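# Seat the bracket on the wired unit's studs

## Task

Put the bracket on the wired unit so that each of its two ears has a stud passing through it and sits flat against a boss, while the unit stays entirely on the foam block; at the end the robot must touch neither the bracket, the unit nor the block.

## Robot and tools

Robot: two arms. left_arm carries a left hand and stands on the +y side; right_arm carries a right hand on the -y side. Calibrated bases: left_arm at (-0.014, +0.339, +0.045) m, quat_wxyz (+1.000, 0, 0, +0.030); right_arm at (+0.001, -0.293, +0.046) m, quat_wxyz (+1.000, 0, 0, +0.011). A camera stand is behind the arms. Cameras: cam_high, cam_left_wrist, cam_right_wrist, each 896x504. Loose objects may occasionally get nudged by the scene.

Scene frame: origin at table-top height, halfway between the nominal bases; +x forward over the table, +z up, +y toward left_arm. Reported end_effector_position (m) and end_effector_quat_wxyz use this frame and can be wrong by a few cm, more at long reach.

Hand point: sits 0.05 m in front of the palm and 0.15 m from the wrist mount along the fingers. Its axes: +z along straight fingers, +y out of the palm, +x across the palm (right hand: away from the thumb; left hand: toward the thumb). Straight fingertips extend 0.06-0.07 m past the point, with finger centre lines 0.06 m toward -y. Width: 0.08 m on the little-finger side; 0.02 m on the thumb side with the thumb tucked in front, up to 0.09 m otherwise. A wrist bracket on the little-finger side reaches 0.10 m across and can collide. Thumb and fingers can hold things 0.035-0.065 m thick, handles down to about 0.025 m.

Row layout (used by execute_actions and move): one flat list of 28 numbers, each in [-1, 1], always covering both arms. Positions 1-6: left_arm dx, dy, dz, rx, ry, rz. 7-12: left hand motors little, ring, middle, index, thumb_bend, thumb_turn. 13: left force_limit. 14: left speed. 15-28: the same fourteen for right_arm. The six pose numbers are an offset, not a pose: measured from that arm's Hand target as it stood when the action or move began, along that Hand target's own axes. 1.0 equals 0.6 m for dx, dy, dz and 180 degrees for rotation; rx, ry, rz form a single rotation vector. Six zeros re-request the current Hand target. The six motor numbers are absolute targets: +1 open/straight, -1 closed; thumb_turn -1 places the thumb opposite the fingers, +1 beside the palm. force_limit maps -1 to about 0 N and +1 to 10 N (15 N for the two thumb motors). speed rises from nearly zero at -1 to full at +0.48 and above (full travel 0.49 s); use -0.94 or lower for a gentle close. There is no no-change value: to leave a hand alone, resend the last eight numbers you sent for it, or, if none yet, its hand_measured plus hand_force_limit and hand_speed. To squeeze harder, raise force_limit and send a target more closed than hand_measured; to loosen, send one more open.

execute_actions(actions, cameras): actions is a list of actions; each action is up to 15 rows, one per 1/30 s step, and a shorter one repeats its last row. Every row in an action counts from that action's start pose, but each new action starts from the updated Hand target, so repeated offsets add up. Images return only for an empty actions list or when cameras names them (["all"], a list of names, or []).

move(target, speed, blend, blocking, cameras): target is one 28-number row or up to 15 rows; all rows count from the same starting Hand targets. speed is m/s, 0.002 to 4.3, default 0.25 (turns up to twice that in rad/s), one value or one per target. blend in m rounds corners; 0 stops at each. Paths are straight, end together, take at least 0.5 s and are cut at 10 s. No collision avoidance; do not route near an arm's own base. Hand numbers of the first row start immediately; later rows' hand numbers apply on arrival. blocking=false returns after about 0.5 s while the move continues.

wait(seconds 0-10); stop brakes a running move; zoom_image(camera, region [x0, y0, x1, y1], pixels, at most 504x504) on the newest image; show_instructions shows the reference pages (a five-finger left hand diagram); finished_scene(scene 1) ends the scene for good.

Results: Hand target (the commanded pose after clipping; next offsets count from it), end_effector_position/quat, Joint positions, Joint velocities (omitted or "within noise" when still), Joint torques (include arm weight; numbers 3 and 4 wrap at ±28 N m), hand_measured, hand_stopped_by (moving, target, force, stalled, fault), hand_load_n (positive means pushed open; near 0 after a lost grip), hand_force_limit, hand_speed, some per-step positions, and for move a "move:" line with the ending (done, off_target, moving, held, fault) and limits (paced = pose clipped, held = steps withheld). MOTOR HOT warns of heat; OVER-TEMPERATURE FAULT means that arm dropped for 30-60 s.

Behaviour: orientation commands are clipped to 40 degrees from the measured one. Arms often rest 1-3 cm (up to 5 cm) short, usually low, with no contact; the next command re-requests the target, and you can add the missing distance. A blocked arm keeps pushing; command back past the hand point to release. Joint limits (rad): waist ±2.880, shoulder 0 to 3.142, elbow 0 to 3.019, wrist pitch -1.693 to 1.571, wrist yaw ±1.571, wrist roll ±2.094.

Avoid: dropping parts or releasing moving ones, anything leaving the table, fast impacts or hard presses (faster moves and deeper targets hit harder), contact between the arms including one hand gripping the other's fingers, overloading fingers, and heating motors by long holds, stretched arms or pushing at unreachable poses. The scene keeps running while you think.

Each tool is called after "Request:" as name(argument=value, ...) on one line, values as JSON.

Reference images:

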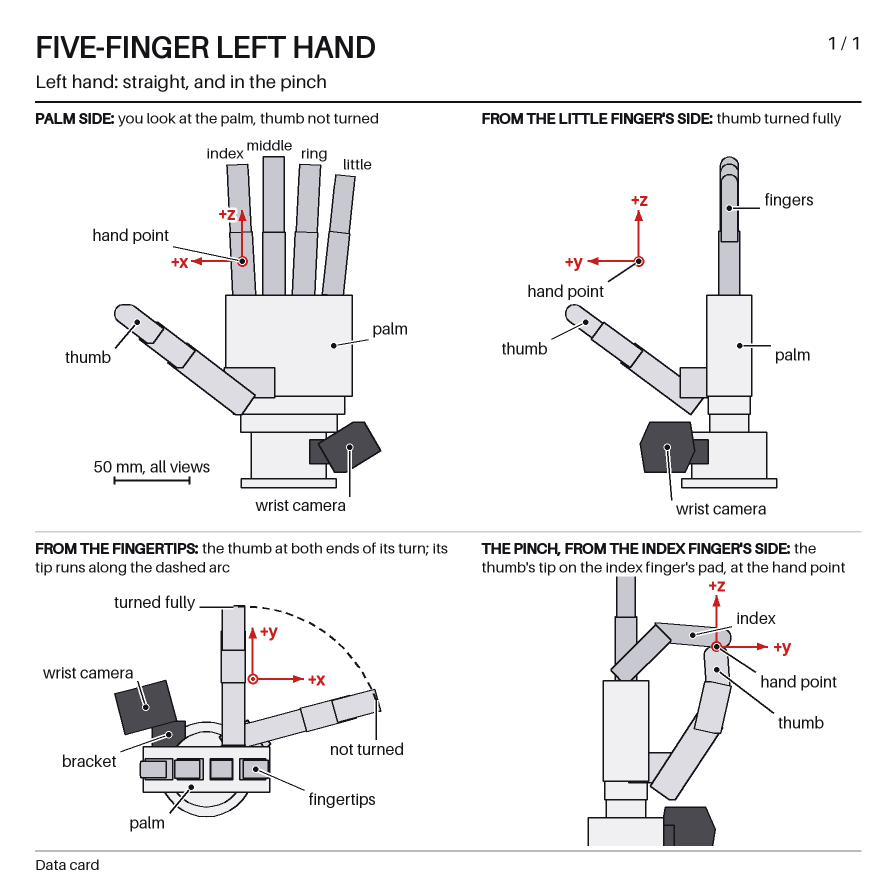

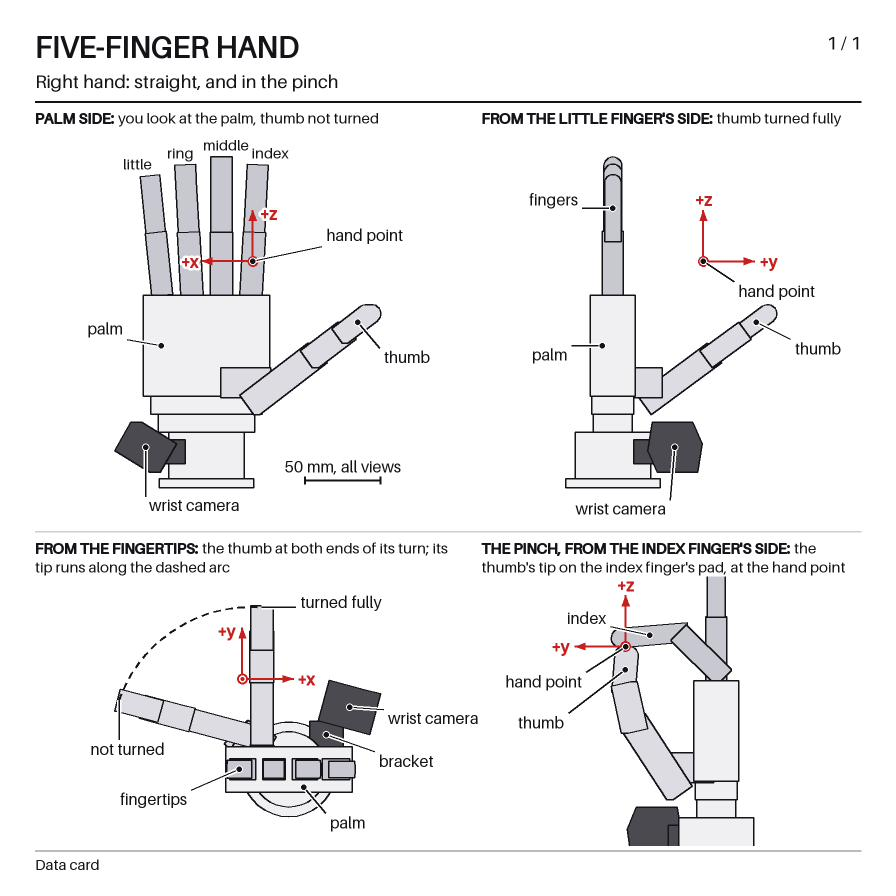

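## Session

Request:
execute_actions(actions=[])

Scene clock: 0.00 s.
left_arm: end_effector_position=(+0.5909, +0.4283, +0.3706) hand_measured=(+1.000, +1.000, +1.000, +1.000, +1.000, +1.000) hand_load_n=(+0.0, +0.0, +0.0, +0.0, +0.0, +0.0) hand_stopped_by=(target, target, target, target, target, target) hand_force_limit=0.00 hand_speed=-0.80 end_effector_quat_wxyz=(-0.296, +0.857, -0.088, +0.413) | right_arm: end_effector_position=(+0.5302, -0.5585, +0.3409) hand_measured=(+1.000, +1.000, +1.000, +1.000, +1.000, +1.000) hand_load_n=(+0.0, +0.0, +0.0, -0.5, +0.0, +0.0) hand_stopped_by=(target, target, target, target, target, target) hand_force_limit=0.00 hand_speed=-0.80 end_effector_quat_wxyz=(-0.056, +0.582, +0.353, +0.730)
Joint positions: left_arm=[0.094 1.32 1.208 -0.422 -0.319 -1.031] | right_arm=[-0.792 1.621 0.897 1.119 -1.379 -1.651]
Joint velocities: within noise
Joint torques (N m): no reading
Heat: left arm: hottest wrist roll 26 °C; right arm: hottest shoulder 28 °C.
Hand target: left_arm +0.5966, +0.4292, +0.3942; -0.300, +0.847, -0.083, +0.431 | right_arm +0.5325, -0.5607, +0.3546; -0.046, +0.574, +0.362, +0.733

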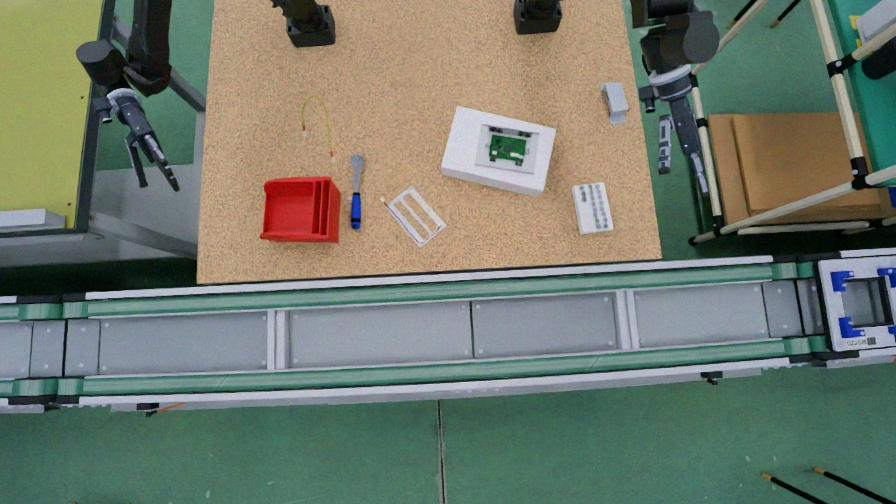

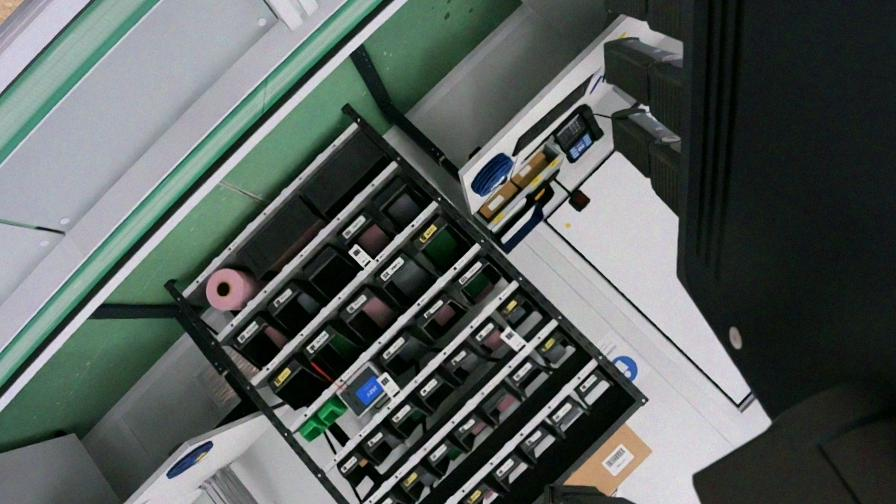

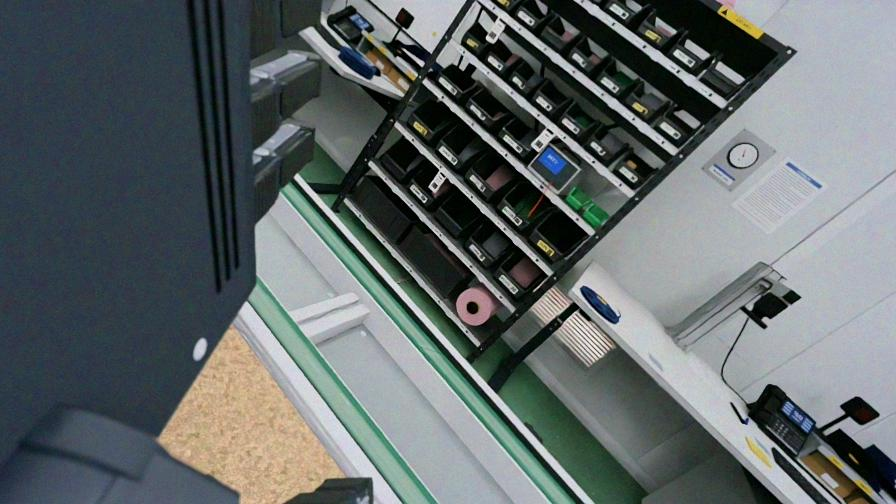

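Request:
zoom_image(camera="cam_high", region=[430, 60, 670, 260])

Request:
zoom_image(camera="cam_high", region=[240, 80, 480, 280])

Request:
zoom_image(camera="cam_high", region=[460, 110, 560, 190])

Request:
zoom_image(camera="cam_high", region=[570, 65, 670, 145])

Scaled by 2.100 from the camera's 896x504 image, which has a finer 1280x720 frame.

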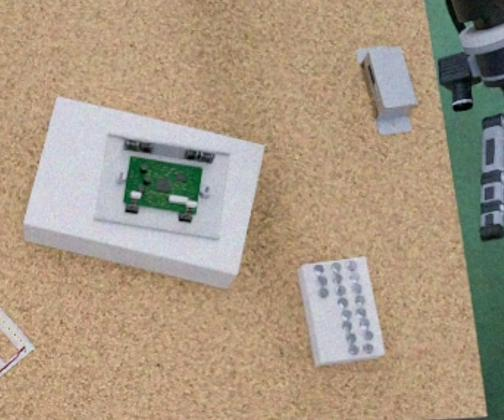

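Scaled by 2.100 from the camera's 896x504 image, which has a finer 1280x720 frame.

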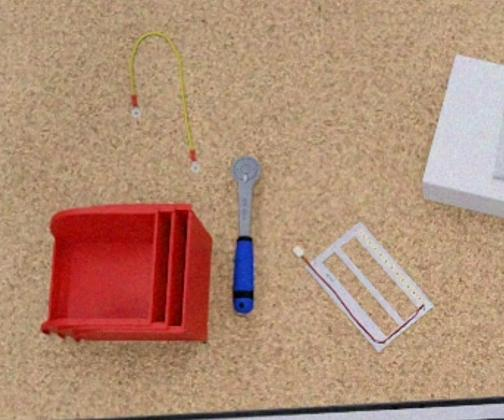

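Scaled by 5.040 from the camera's 896x504 image, which has a finer 1280x720 frame.

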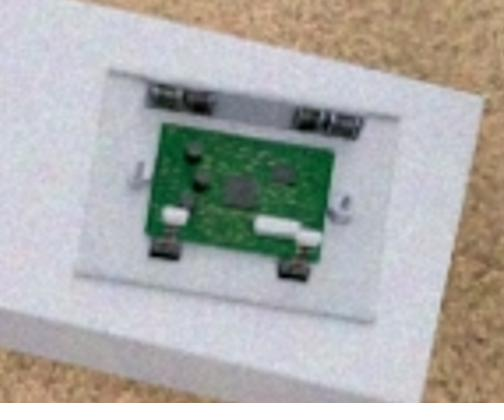

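Scaled by 5.040 from the camera's 896x504 image, which has a finer 1280x720 frame.

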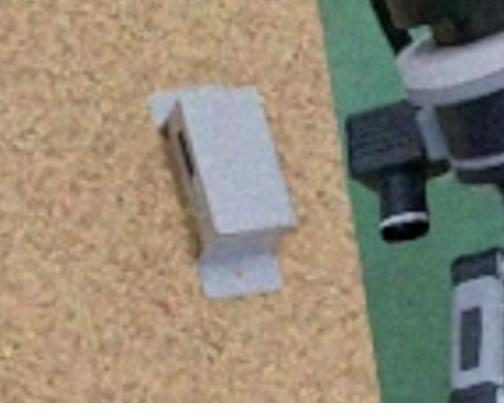

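Request:
move(target=[-0.4918,0.0875,-0.3233,0.1001,-0.3381,0.0211,1,1,1,1,1,1,0,-0.8,0,0,0,0,0,0,1,1,1,1,1,1,0,-0.8], speed=0.2, cameras=["all"])

Scene clock: 7.83 s.
left_arm: end_effector_position=(+0.2709, +0.4215, +0.2463) hand_measured=(+1.000, +1.000, +1.000, +1.000, +1.000, +1.000) hand_load_n=(+0.0, +0.0, +0.0, +0.0, +0.0, +0.0) hand_stopped_by=(target, target, target, target, target, target) hand_force_limit=0.00 hand_speed=-0.80 end_effector_quat_wxyz=(-0.410, +0.907, +0.089, -0.018) | right_arm: end_effector_position=(+0.5302, -0.5585, +0.3409) hand_measured=(+1.000, +1.000, +1.000, +1.000, +1.000, +1.000) hand_load_n=(+0.0, +0.0, +0.0, +0.0, +0.0, +0.0) hand_stopped_by=(target, target, target, target, target, target) hand_force_limit=0.00 hand_speed=-0.80 end_effector_quat_wxyz=(-0.056, +0.582, +0.353, +0.730)
Joint positions: left_arm=[-0.161 1.095 0.955 -1.694 -0.814 -1.982] | right_arm=[-0.792 1.621 0.897 1.119 -1.379 -1.651]
Joint torques (N m): left_arm=[0.62 -4.89 9.31 -0.73 -0.48 -0.13] | right_arm=[0.38 -10.4 7.84 1.05 0.31 0.04]
Heat: left arm: hottest wrist roll 26 °C; right arm: hottest shoulder 28 °C.
Hand target: left_arm +0.2701, +0.4199, +0.2501; -0.437, +0.890, +0.119, -0.058 | right_arm +0.5325, -0.5607, +0.3546; -0.046, +0.574, +0.362, +0.733
Off the commanded pose: left_arm 0.004 m, 7 deg | right_arm 0.014 m, 2 deg.
joint sent to its limit (left arm) — joint 4 (wrist pitch), lower limit. The joint targets are off in orientation, not in position.
move: off_target (left_arm, right_arm)

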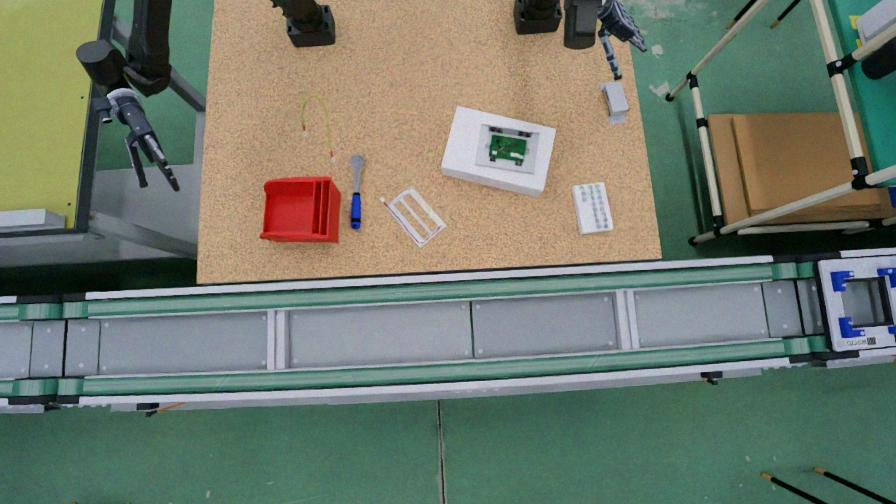

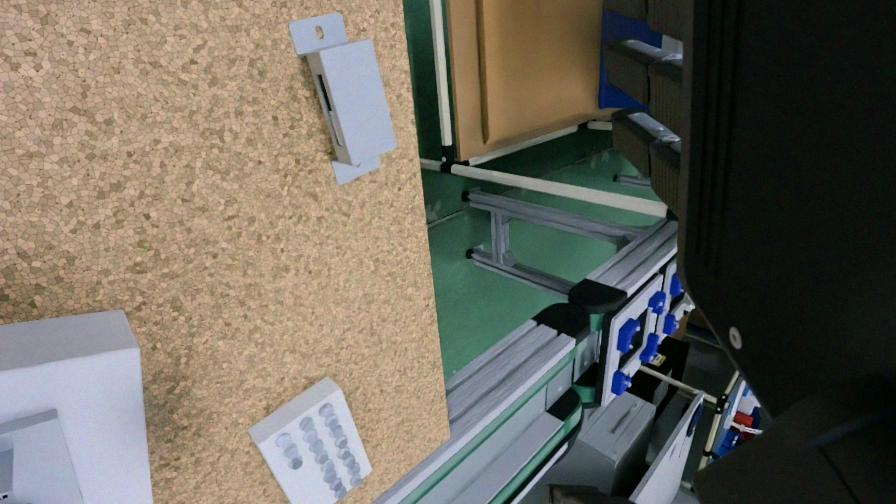

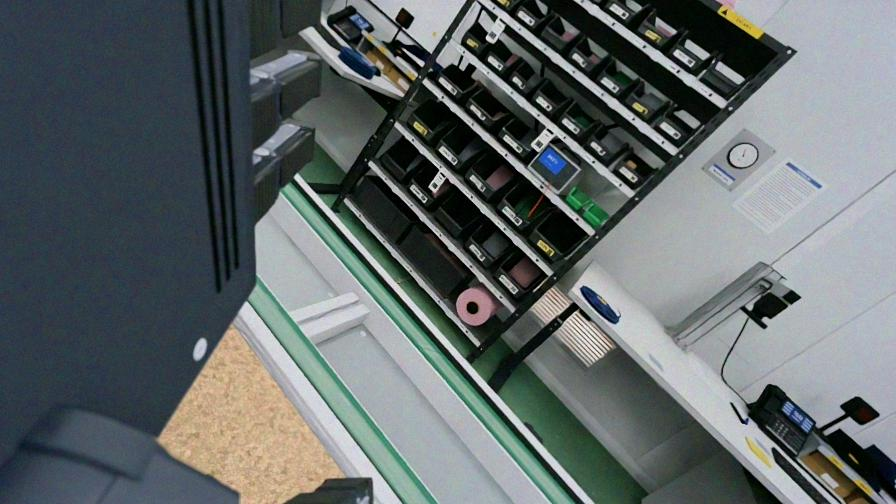

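Request:
zoom_image(camera="cam_left_wrist", region=[260, 0, 440, 200])

Request:
zoom_image(camera="cam_high", region=[540, 0, 680, 140])

Scaled by 2.520 from the camera's 896x504 image, which has a finer 1280x720 frame.

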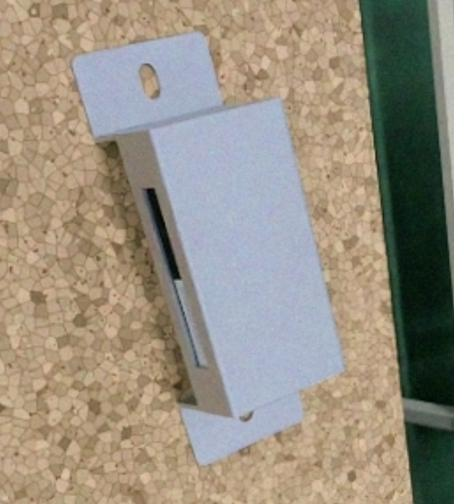

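Scaled by 3.600 from the camera's 896x504 image, which has a finer 1280x720 frame.

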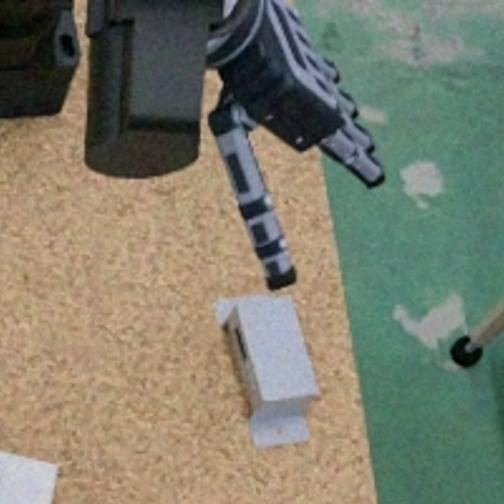

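Request:
move(target=[0.0138,0.0498,0.2087,0,0,0,1,1,0.7,0.7,0.7,-1,0,0.3,0,0,0,0,0,0,1,1,1,1,1,1,0,-0.8], speed=0.15, cameras=["cam_high","cam_left_wrist"])

Scene clock: 12.27 s.
left_arm: end_effector_position=(+0.2562, +0.4976, +0.1501) hand_measured=(+1.000, +1.000, +0.700, +0.700, +0.700, -1.000) hand_load_n=(+0.0, +0.0, +0.0, +0.0, +0.0, +0.0) hand_stopped_by=(target, target, target, target, target, target) hand_force_limit=0.00 hand_speed=0.30 end_effector_quat_wxyz=(-0.437, +0.890, +0.121, -0.056) | right_arm: end_effector_position=(+0.5302, -0.5585, +0.3409) hand_measured=(+1.000, +1.000, +1.000, +1.000, +1.000, +1.000) hand_load_n=(+0.0, -0.5, +0.0, +0.0, +0.0, +0.0) hand_stopped_by=(target, target, target, target, target, target) hand_force_limit=0.00 hand_speed=-0.80 end_effector_quat_wxyz=(-0.056, +0.582, +0.353, +0.730)
Joint positions: left_arm=[0.082 1.176 0.738 -1.288 -0.902 -1.775] | right_arm=[-0.792 1.621 0.897 1.119 -1.379 -1.651]
Joint torques (N m): left_arm=[1.49 -4.42 8.73 0.01 -0.73 0.13] | right_arm=[-0.09 -11.05 7.99 0.96 0.31 0.04]
Heat: left arm: hottest wrist roll 26 °C; right arm: hottest shoulder 28 °C.
Hand target: left_arm +0.2569, +0.5001, +0.1501; -0.437, +0.890, +0.119, -0.058 | right_arm +0.5325, -0.5607, +0.3546; -0.046, +0.574, +0.362, +0.733
Off the commanded pose: left_arm 0.003 m, 0 deg | right_arm 0.014 m, 2 deg.
move: off_target (right_arm)
Images, in order (width x height): cam_high 896x504, cam_left_wrist 896x504.

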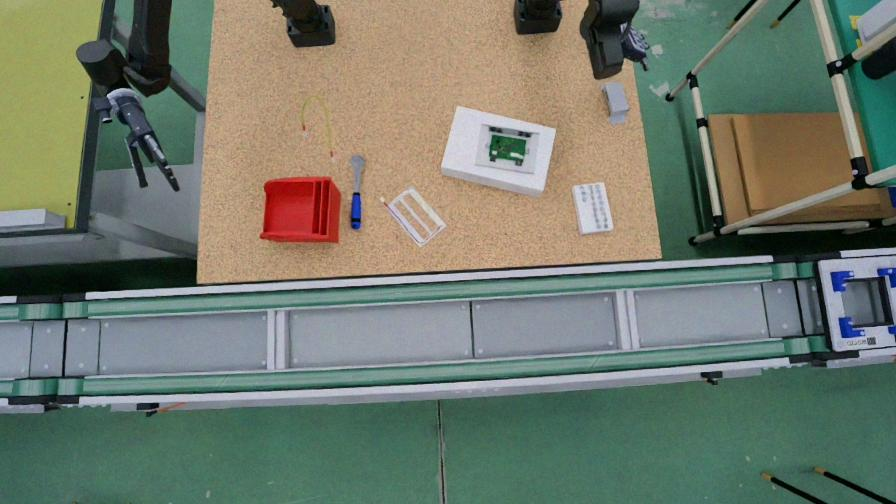

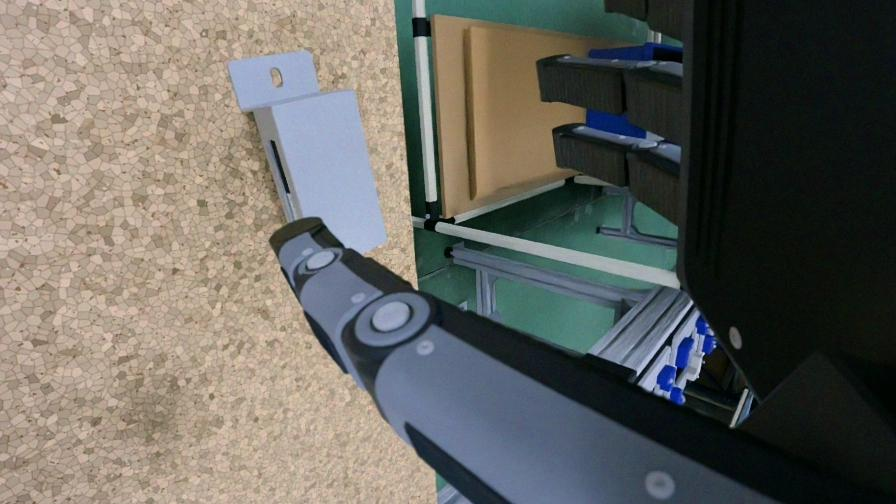

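Request:
zoom_image(camera="cam_left_wrist", region=[200, 30, 440, 280])

Request:
zoom_image(camera="cam_high", region=[570, 0, 670, 140])

Scaled by 2.016 from the camera's 896x504 image, which has a finer 1280x720 frame.

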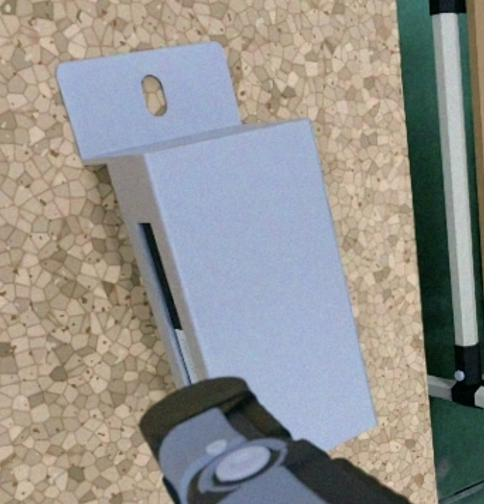

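Scaled by 3.600 from the camera's 896x504 image, which has a finer 1280x720 frame.

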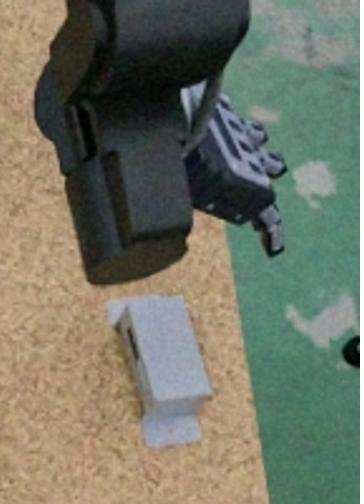

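Request:
move(target=[0.051,0.0218,0.1085,0,0.0361,0.0279,1,1,0.7,0.7,0.7,-1,0,0.3,0,0,0,0,0,0,1,1,1,1,1,1,0,-0.8], speed=0.15, cameras=["cam_high","cam_left_wrist"])

Request:
zoom_image(camera="cam_left_wrist", region=[160, 30, 440, 310])

Request:
zoom_image(camera="cam_high", region=[570, 0, 670, 140])

Scene clock: 16.60 s.
left_arm: end_effector_position=(+0.2735, +0.5466, +0.0952) hand_measured=(+1.000, +1.000, +0.700, +0.700, +0.700, -1.000) hand_load_n=(+0.0, +0.0, +0.0, +0.0, +0.0, +0.0) hand_stopped_by=(target, target, target, target, target, target) hand_force_limit=0.00 hand_speed=0.30 end_effector_quat_wxyz=(-0.439, +0.896, +0.052, -0.033) | right_arm: end_effector_position=(+0.5302, -0.5585, +0.3409) hand_measured=(+1.000, +1.000, +1.000, +1.000, +1.000, +1.000) hand_load_n=(+0.0, +0.0, +0.0, +0.0, +0.0, +0.0) hand_stopped_by=(target, target, target, target, target, target) hand_force_limit=0.00 hand_speed=-0.80 end_effector_quat_wxyz=(-0.056, +0.582, +0.353, +0.730)
Joint positions: left_arm=[0.256 1.23 0.612 -0.722 -0.89 -1.26] | right_arm=[-0.792 1.621 0.897 1.119 -1.379 -1.651]
Joint torques (N m): left_arm=[1.73 -6.36 8.46 0.77 -0.52 0.15] | right_arm=[0.26 -10.46 7.87 1.17 0.33 0.02]
Heat: left arm: hottest wrist roll 26 °C; right arm: hottest shoulder 28 °C.
Hand target: left_arm +0.2750, +0.5501, +0.0999; -0.440, +0.896, +0.055, -0.027 | right_arm +0.5325, -0.5607, +0.3546; -0.046, +0.574, +0.362, +0.733
Off the commanded pose: left_arm 0.006 m, 1 deg | right_arm 0.014 m, 2 deg.
move: off_target (right_arm)
Images, in order (width x height): cam_high 896x504, cam_left_wrist 896x504.

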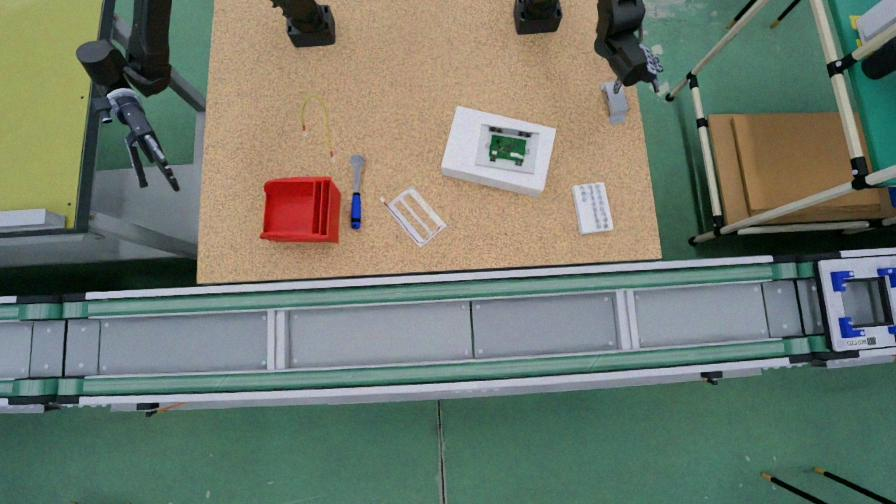

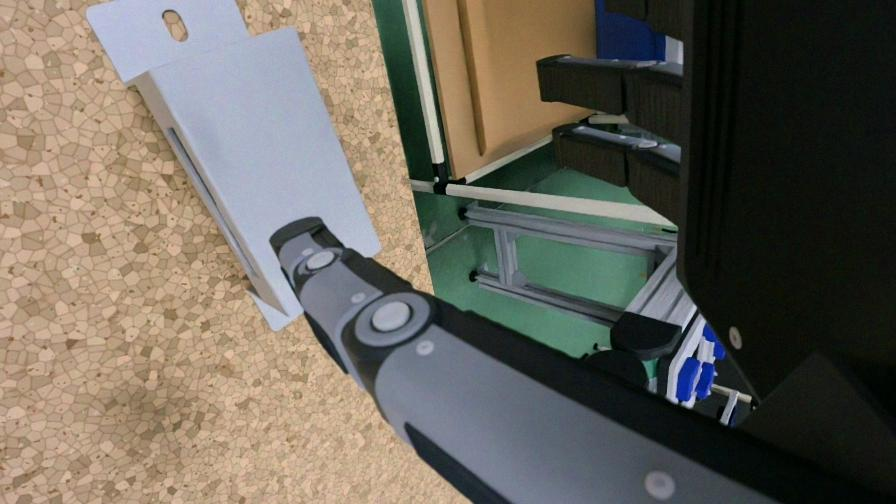

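Scaled by 1.800 from the camera's 896x504 image, which has a finer 1280x720 frame.

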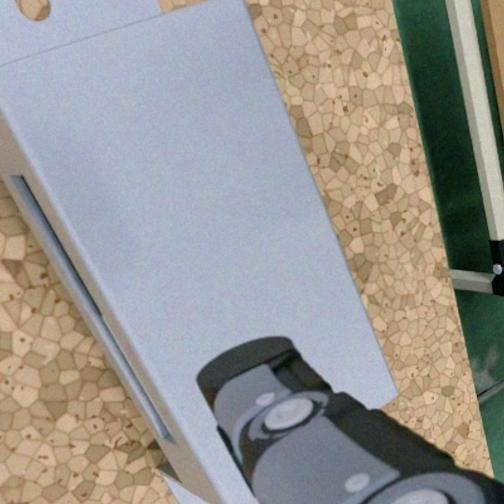

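Scaled by 3.600 from the camera's 896x504 image, which has a finer 1280x720 frame.

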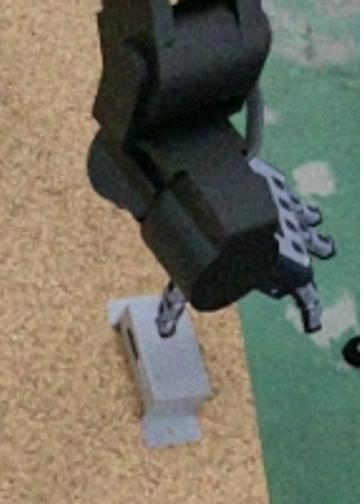

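Request:
move(target=[-0.0102,0.0722,0.0453,0,-0.0044,-0.0034,1,1,0.5,0.5,1,-1,0,0.3,0,0,0,0,0,0,1,1,1,1,1,1,0,-0.8], speed=0.1, cameras=["cam_high","cam_left_wrist"])

Request:
zoom_image(camera="cam_high", region=[570, 40, 670, 140])

Scene clock: 20.40 s.
left_arm: end_effector_position=(+0.2645, +0.5440, +0.0485) hand_measured=(+1.000, +1.000, +0.500, +0.500, +1.000, -1.000) hand_load_n=(+0.0, +0.0, +0.0, +0.0, +0.0, +0.0) hand_stopped_by=(target, target, target, target, target, target) hand_force_limit=0.00 hand_speed=0.30 end_effector_quat_wxyz=(-0.437, +0.897, +0.057, -0.038) | right_arm: end_effector_position=(+0.5302, -0.5585, +0.3409) hand_measured=(+1.000, +1.000, +1.000, +1.000, +1.000, +1.000) hand_load_n=(+0.0, +0.0, +0.0, +0.0, +0.0, +0.0) hand_stopped_by=(target, target, target, target, target, target) hand_force_limit=0.00 hand_speed=-0.80 end_effector_quat_wxyz=(-0.056, +0.582, +0.353, +0.730)
Joint positions: left_arm=[0.256 1.327 0.537 -0.572 -0.891 -1.283] | right_arm=[-0.792 1.621 0.897 1.119 -1.379 -1.651]
Joint torques (N m): left_arm=[0.5 -5.13 7.46 0.72 -0.74 -0.11] | right_arm=[0.21 -10.34 8.05 1.18 0.35 -0.04]
Heat: left arm: hottest wrist roll 26 °C; right arm: hottest shoulder 28 °C.
Hand target: left_arm +0.2694, +0.5444, +0.0489; -0.440, +0.895, +0.062, -0.031 | right_arm +0.5325, -0.5607, +0.3546; -0.046, +0.574, +0.362, +0.733
Off the commanded pose: left_arm 0.005 m, 1 deg | right_arm 0.014 m, 2 deg.
move: off_target (right_arm)
Images, in order (width x height): cam_high 896x504, cam_left_wrist 896x504.

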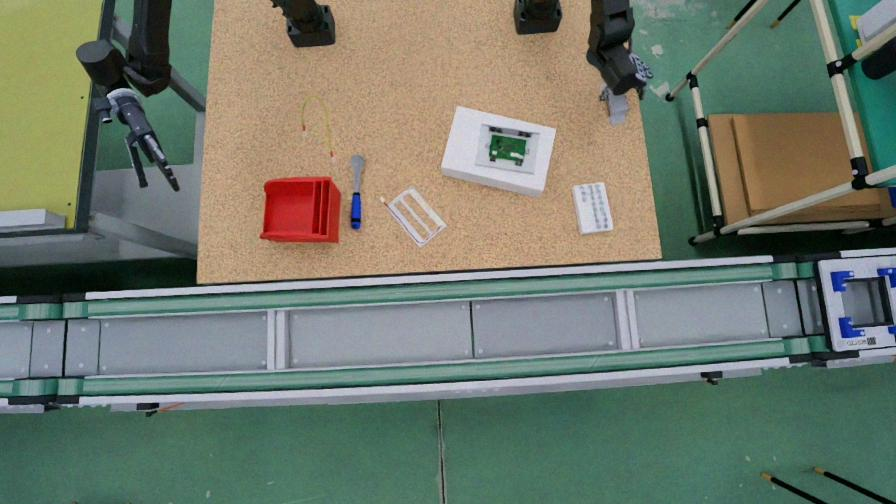

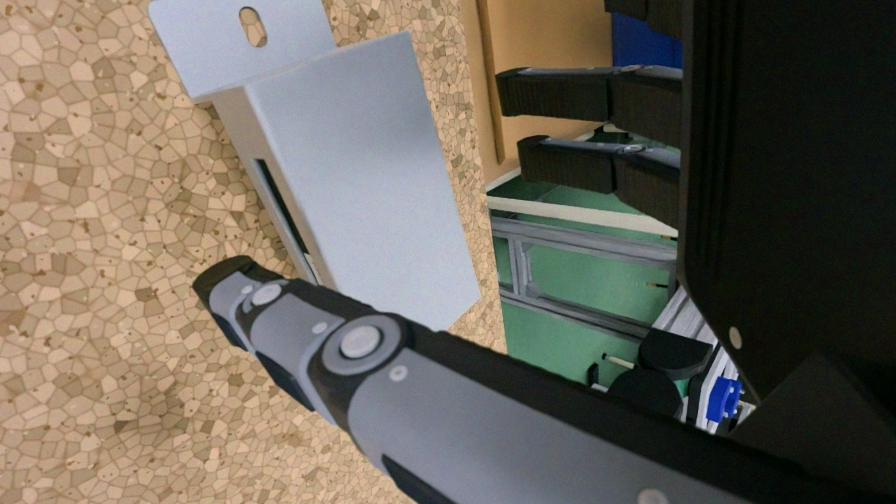

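Scaled by 5.040 from the camera's 896x504 image, which has a finer 1280x720 frame.

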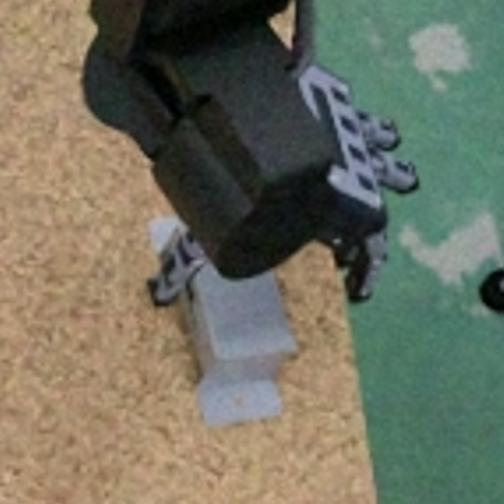

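Request:
move(target=[0.0003,0.0312,0.0178,0,0,0,1,1,0.5,0.5,1,-1,0,0.3,0,0,0,0,0,0,1,1,1,1,1,1,0,-0.8], speed=0.06, cameras=["cam_high","cam_left_wrist"])

Request:
zoom_image(camera="cam_high", region=[570, 40, 670, 140])

Scene clock: 21.93 s.
left_arm: end_effector_position=(+0.2653, +0.5425, +0.0280) hand_measured=(+1.000, +1.000, +0.500, +0.500, +1.000, -1.000) hand_load_n=(+0.0, +0.0, +0.0, +0.0, +0.0, +0.0) hand_stopped_by=(target, target, target, target, target, target) hand_force_limit=0.00 hand_speed=0.30 end_effector_quat_wxyz=(-0.437, +0.897, +0.059, -0.037) | right_arm: end_effector_position=(+0.5302, -0.5585, +0.3409) hand_measured=(+1.000, +1.000, +1.000, +1.000, +1.000, +1.000) hand_load_n=(+0.0, +0.0, +0.0, +0.0, +0.0, +0.0) hand_stopped_by=(target, target, target, target, target, target) hand_force_limit=0.00 hand_speed=-0.80 end_effector_quat_wxyz=(-0.056, +0.582, +0.353, +0.730)
Joint positions: left_arm=[0.249 1.391 0.518 -0.499 -0.893 -1.299] | right_arm=[-0.792 1.621 0.897 1.119 -1.379 -1.651]
Joint torques (N m): left_arm=[0.15 -5.48 6.65 0.73 -0.75 -0.1] | right_arm=[0.79 -10.29 8.09 1.16 0.32 0.01]
Heat: left arm: hottest wrist roll 26 °C; right arm: hottest shoulder 28 °C.
Hand target: left_arm +0.2700, +0.5414, +0.0276; -0.440, +0.895, +0.062, -0.031 | right_arm +0.5325, -0.5607, +0.3546; -0.046, +0.574, +0.362, +0.733
Off the commanded pose: left_arm 0.005 m, 1 deg | right_arm 0.014 m, 2 deg.
move: off_target (right_arm)
Images, in order (width x height): cam_high 896x504, cam_left_wrist 896x504.

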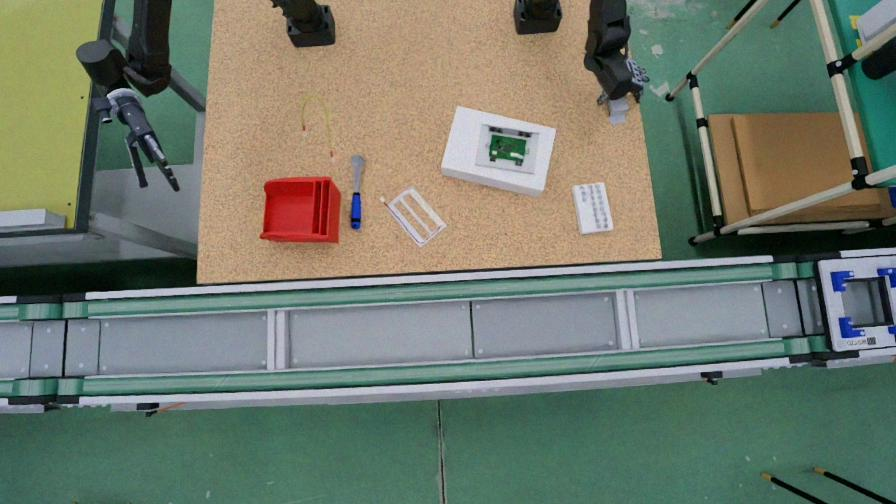

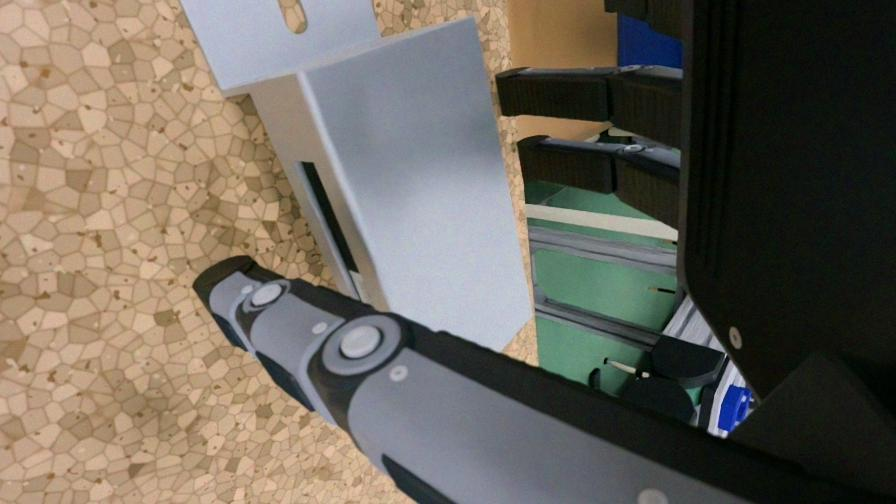

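Scaled by 5.040 from the camera's 896x504 image, which has a finer 1280x720 frame.

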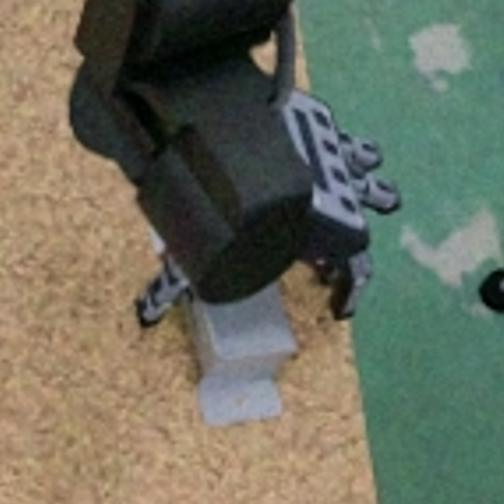

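Request:
move(target=[-0.0226,-0.0139,0.0207,0,0,0,1,1,0.5,0.5,1,-1,0,0.3,0,0,0,0,0,0,1,1,1,1,1,1,0,-0.8], speed=0.06, cameras=["cam_high","cam_left_wrist"])

Request:
zoom_image(camera="cam_high", region=[570, 40, 670, 140])

Scene clock: 23.90 s.
left_arm: end_effector_position=(+0.2562, +0.5519, +0.0256) hand_measured=(+1.000, +1.000, +0.500, +0.500, +1.000, -1.000) hand_load_n=(+0.0, +0.0, +0.0, +0.0, +0.0, +0.5) hand_stopped_by=(target, target, target, target, target, target) hand_force_limit=0.00 hand_speed=0.30 end_effector_quat_wxyz=(-0.441, +0.895, +0.062, -0.032) | right_arm: end_effector_position=(+0.5302, -0.5585, +0.3409) hand_measured=(+1.000, +1.000, +1.000, +1.000, +1.000, +1.000) hand_load_n=(+0.0, +0.0, +0.0, +0.0, +0.0, +0.0) hand_stopped_by=(target, target, target, target, target, target) hand_force_limit=0.00 hand_speed=-0.80 end_effector_quat_wxyz=(-0.056, +0.582, +0.353, +0.730)
Joint positions: left_arm=[0.289 1.372 0.48 -0.415 -0.888 -1.234] | right_arm=[-0.792 1.621 0.897 1.119 -1.379 -1.651]
Joint torques (N m): left_arm=[1.79 -6.42 6.16 0.75 -0.41 0.16] | right_arm=[-0.09 -11.16 7.94 1.03 0.32 0]
Heat: left arm: hottest wrist roll 26 °C; right arm: hottest shoulder 29 °C.
Hand target: left_arm +0.2545, +0.5544, +0.0267; -0.440, +0.895, +0.062, -0.031 | right_arm +0.5325, -0.5607, +0.3546; -0.046, +0.574, +0.362, +0.733
Off the commanded pose: left_arm 0.003 m, 0 deg | right_arm 0.014 m, 2 deg.
move: off_target (right_arm)
Images, in order (width x height): cam_high 896x504, cam_left_wrist 896x504.

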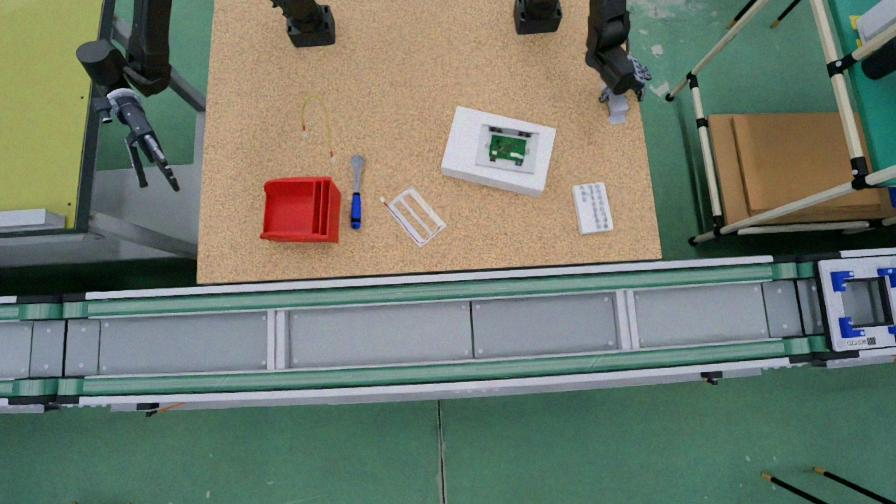

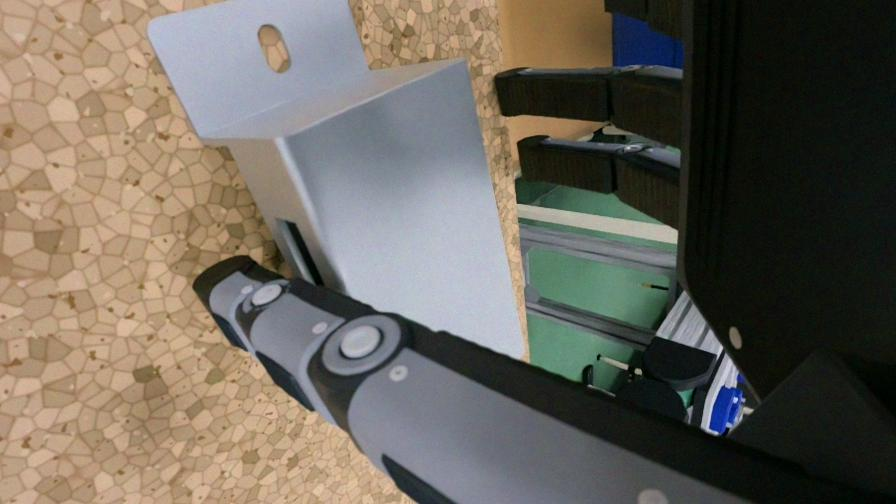

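Scaled by 5.040 from the camera's 896x504 image, which has a finer 1280x720 frame.

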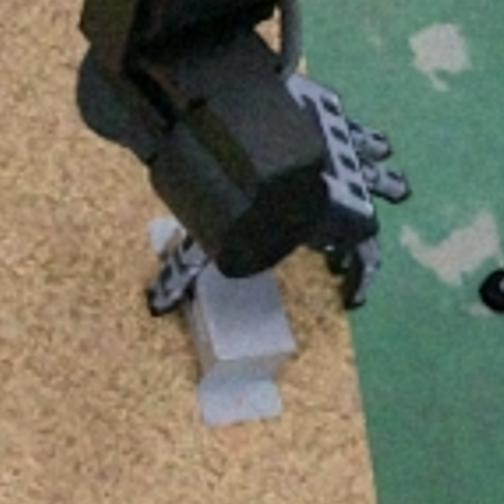

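Request:
move(target=[-0.017,-0.0096,0.0138,0,0,0,1,1,0.5,0.5,1,-1,0,0.3,0,0,0,0,0,0,1,1,1,1,1,1,0,-0.8], speed=0.06, cameras=["cam_high","cam_left_wrist"])

Request:
zoom_image(camera="cam_high", region=[570, 40, 670, 140])

Scene clock: 25.63 s.
left_arm: end_effector_position=(+0.2447, +0.5598, +0.0240) hand_measured=(+1.000, +1.000, +0.500, +0.500, +1.000, -1.000) hand_load_n=(+0.0, +0.0, +0.0, +0.0, +0.0, +0.5) hand_stopped_by=(target, target, target, target, target, target) hand_force_limit=0.00 hand_speed=0.30 end_effector_quat_wxyz=(-0.439, +0.896, +0.062, -0.032) | right_arm: end_effector_position=(+0.5302, -0.5585, +0.3409) hand_measured=(+1.000, +1.000, +1.000, +1.000, +1.000, +1.000) hand_load_n=(+0.0, +0.0, +0.0, +0.0, +0.0, -0.5) hand_stopped_by=(target, target, target, target, target, target) hand_force_limit=0.00 hand_speed=-0.80 end_effector_quat_wxyz=(-0.056, +0.582, +0.353, +0.730)
Joint positions: left_arm=[0.335 1.349 0.449 -0.357 -0.872 -1.167] | right_arm=[-0.792 1.621 0.897 1.119 -1.379 -1.651]
Joint torques (N m): left_arm=[1.79 -6.24 6.27 0.81 -0.49 0.13] | right_arm=[-0.38 -10.87 7.97 1.16 0.32 0]
Heat: left arm: hottest wrist roll 26 °C; right arm: hottest shoulder 29 °C.
Hand target: left_arm +0.2431, +0.5628, +0.0261; -0.440, +0.895, +0.062, -0.031 | right_arm +0.5325, -0.5607, +0.3546; -0.046, +0.574, +0.362, +0.733
Off the commanded pose: left_arm 0.004 m, 0 deg | right_arm 0.014 m, 2 deg.
move: off_target (right_arm)
Images, in order (width x height): cam_high 896x504, cam_left_wrist 896x504.

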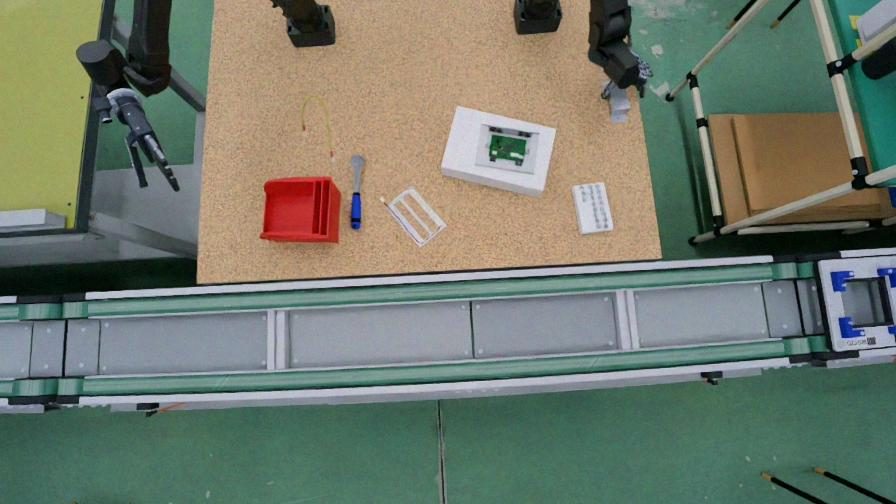

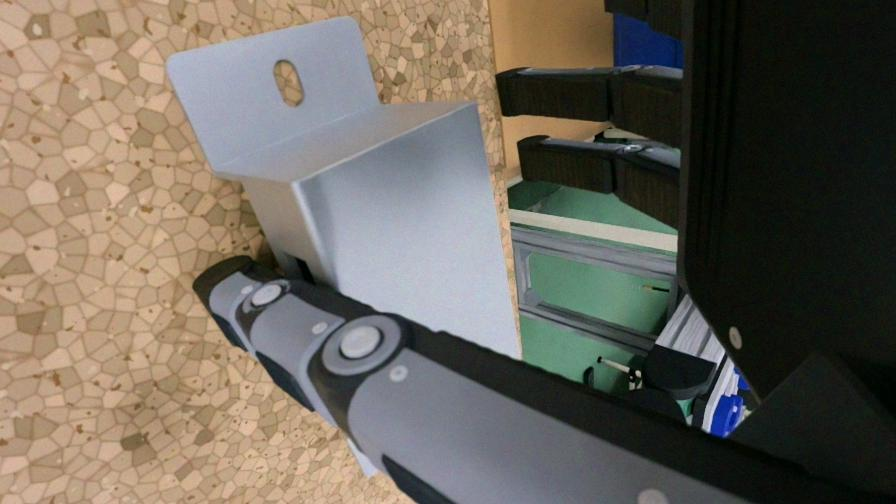

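Scaled by 5.040 from the camera's 896x504 image, which has a finer 1280x720 frame.

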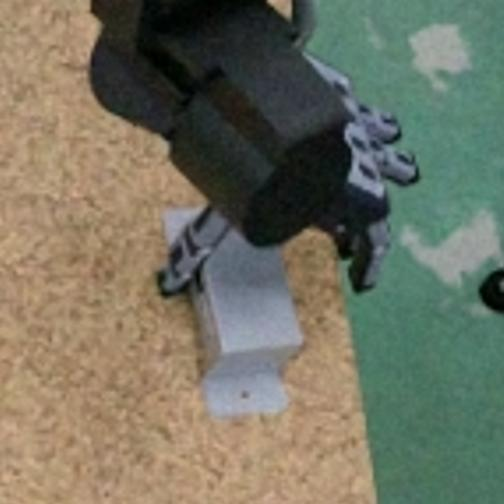

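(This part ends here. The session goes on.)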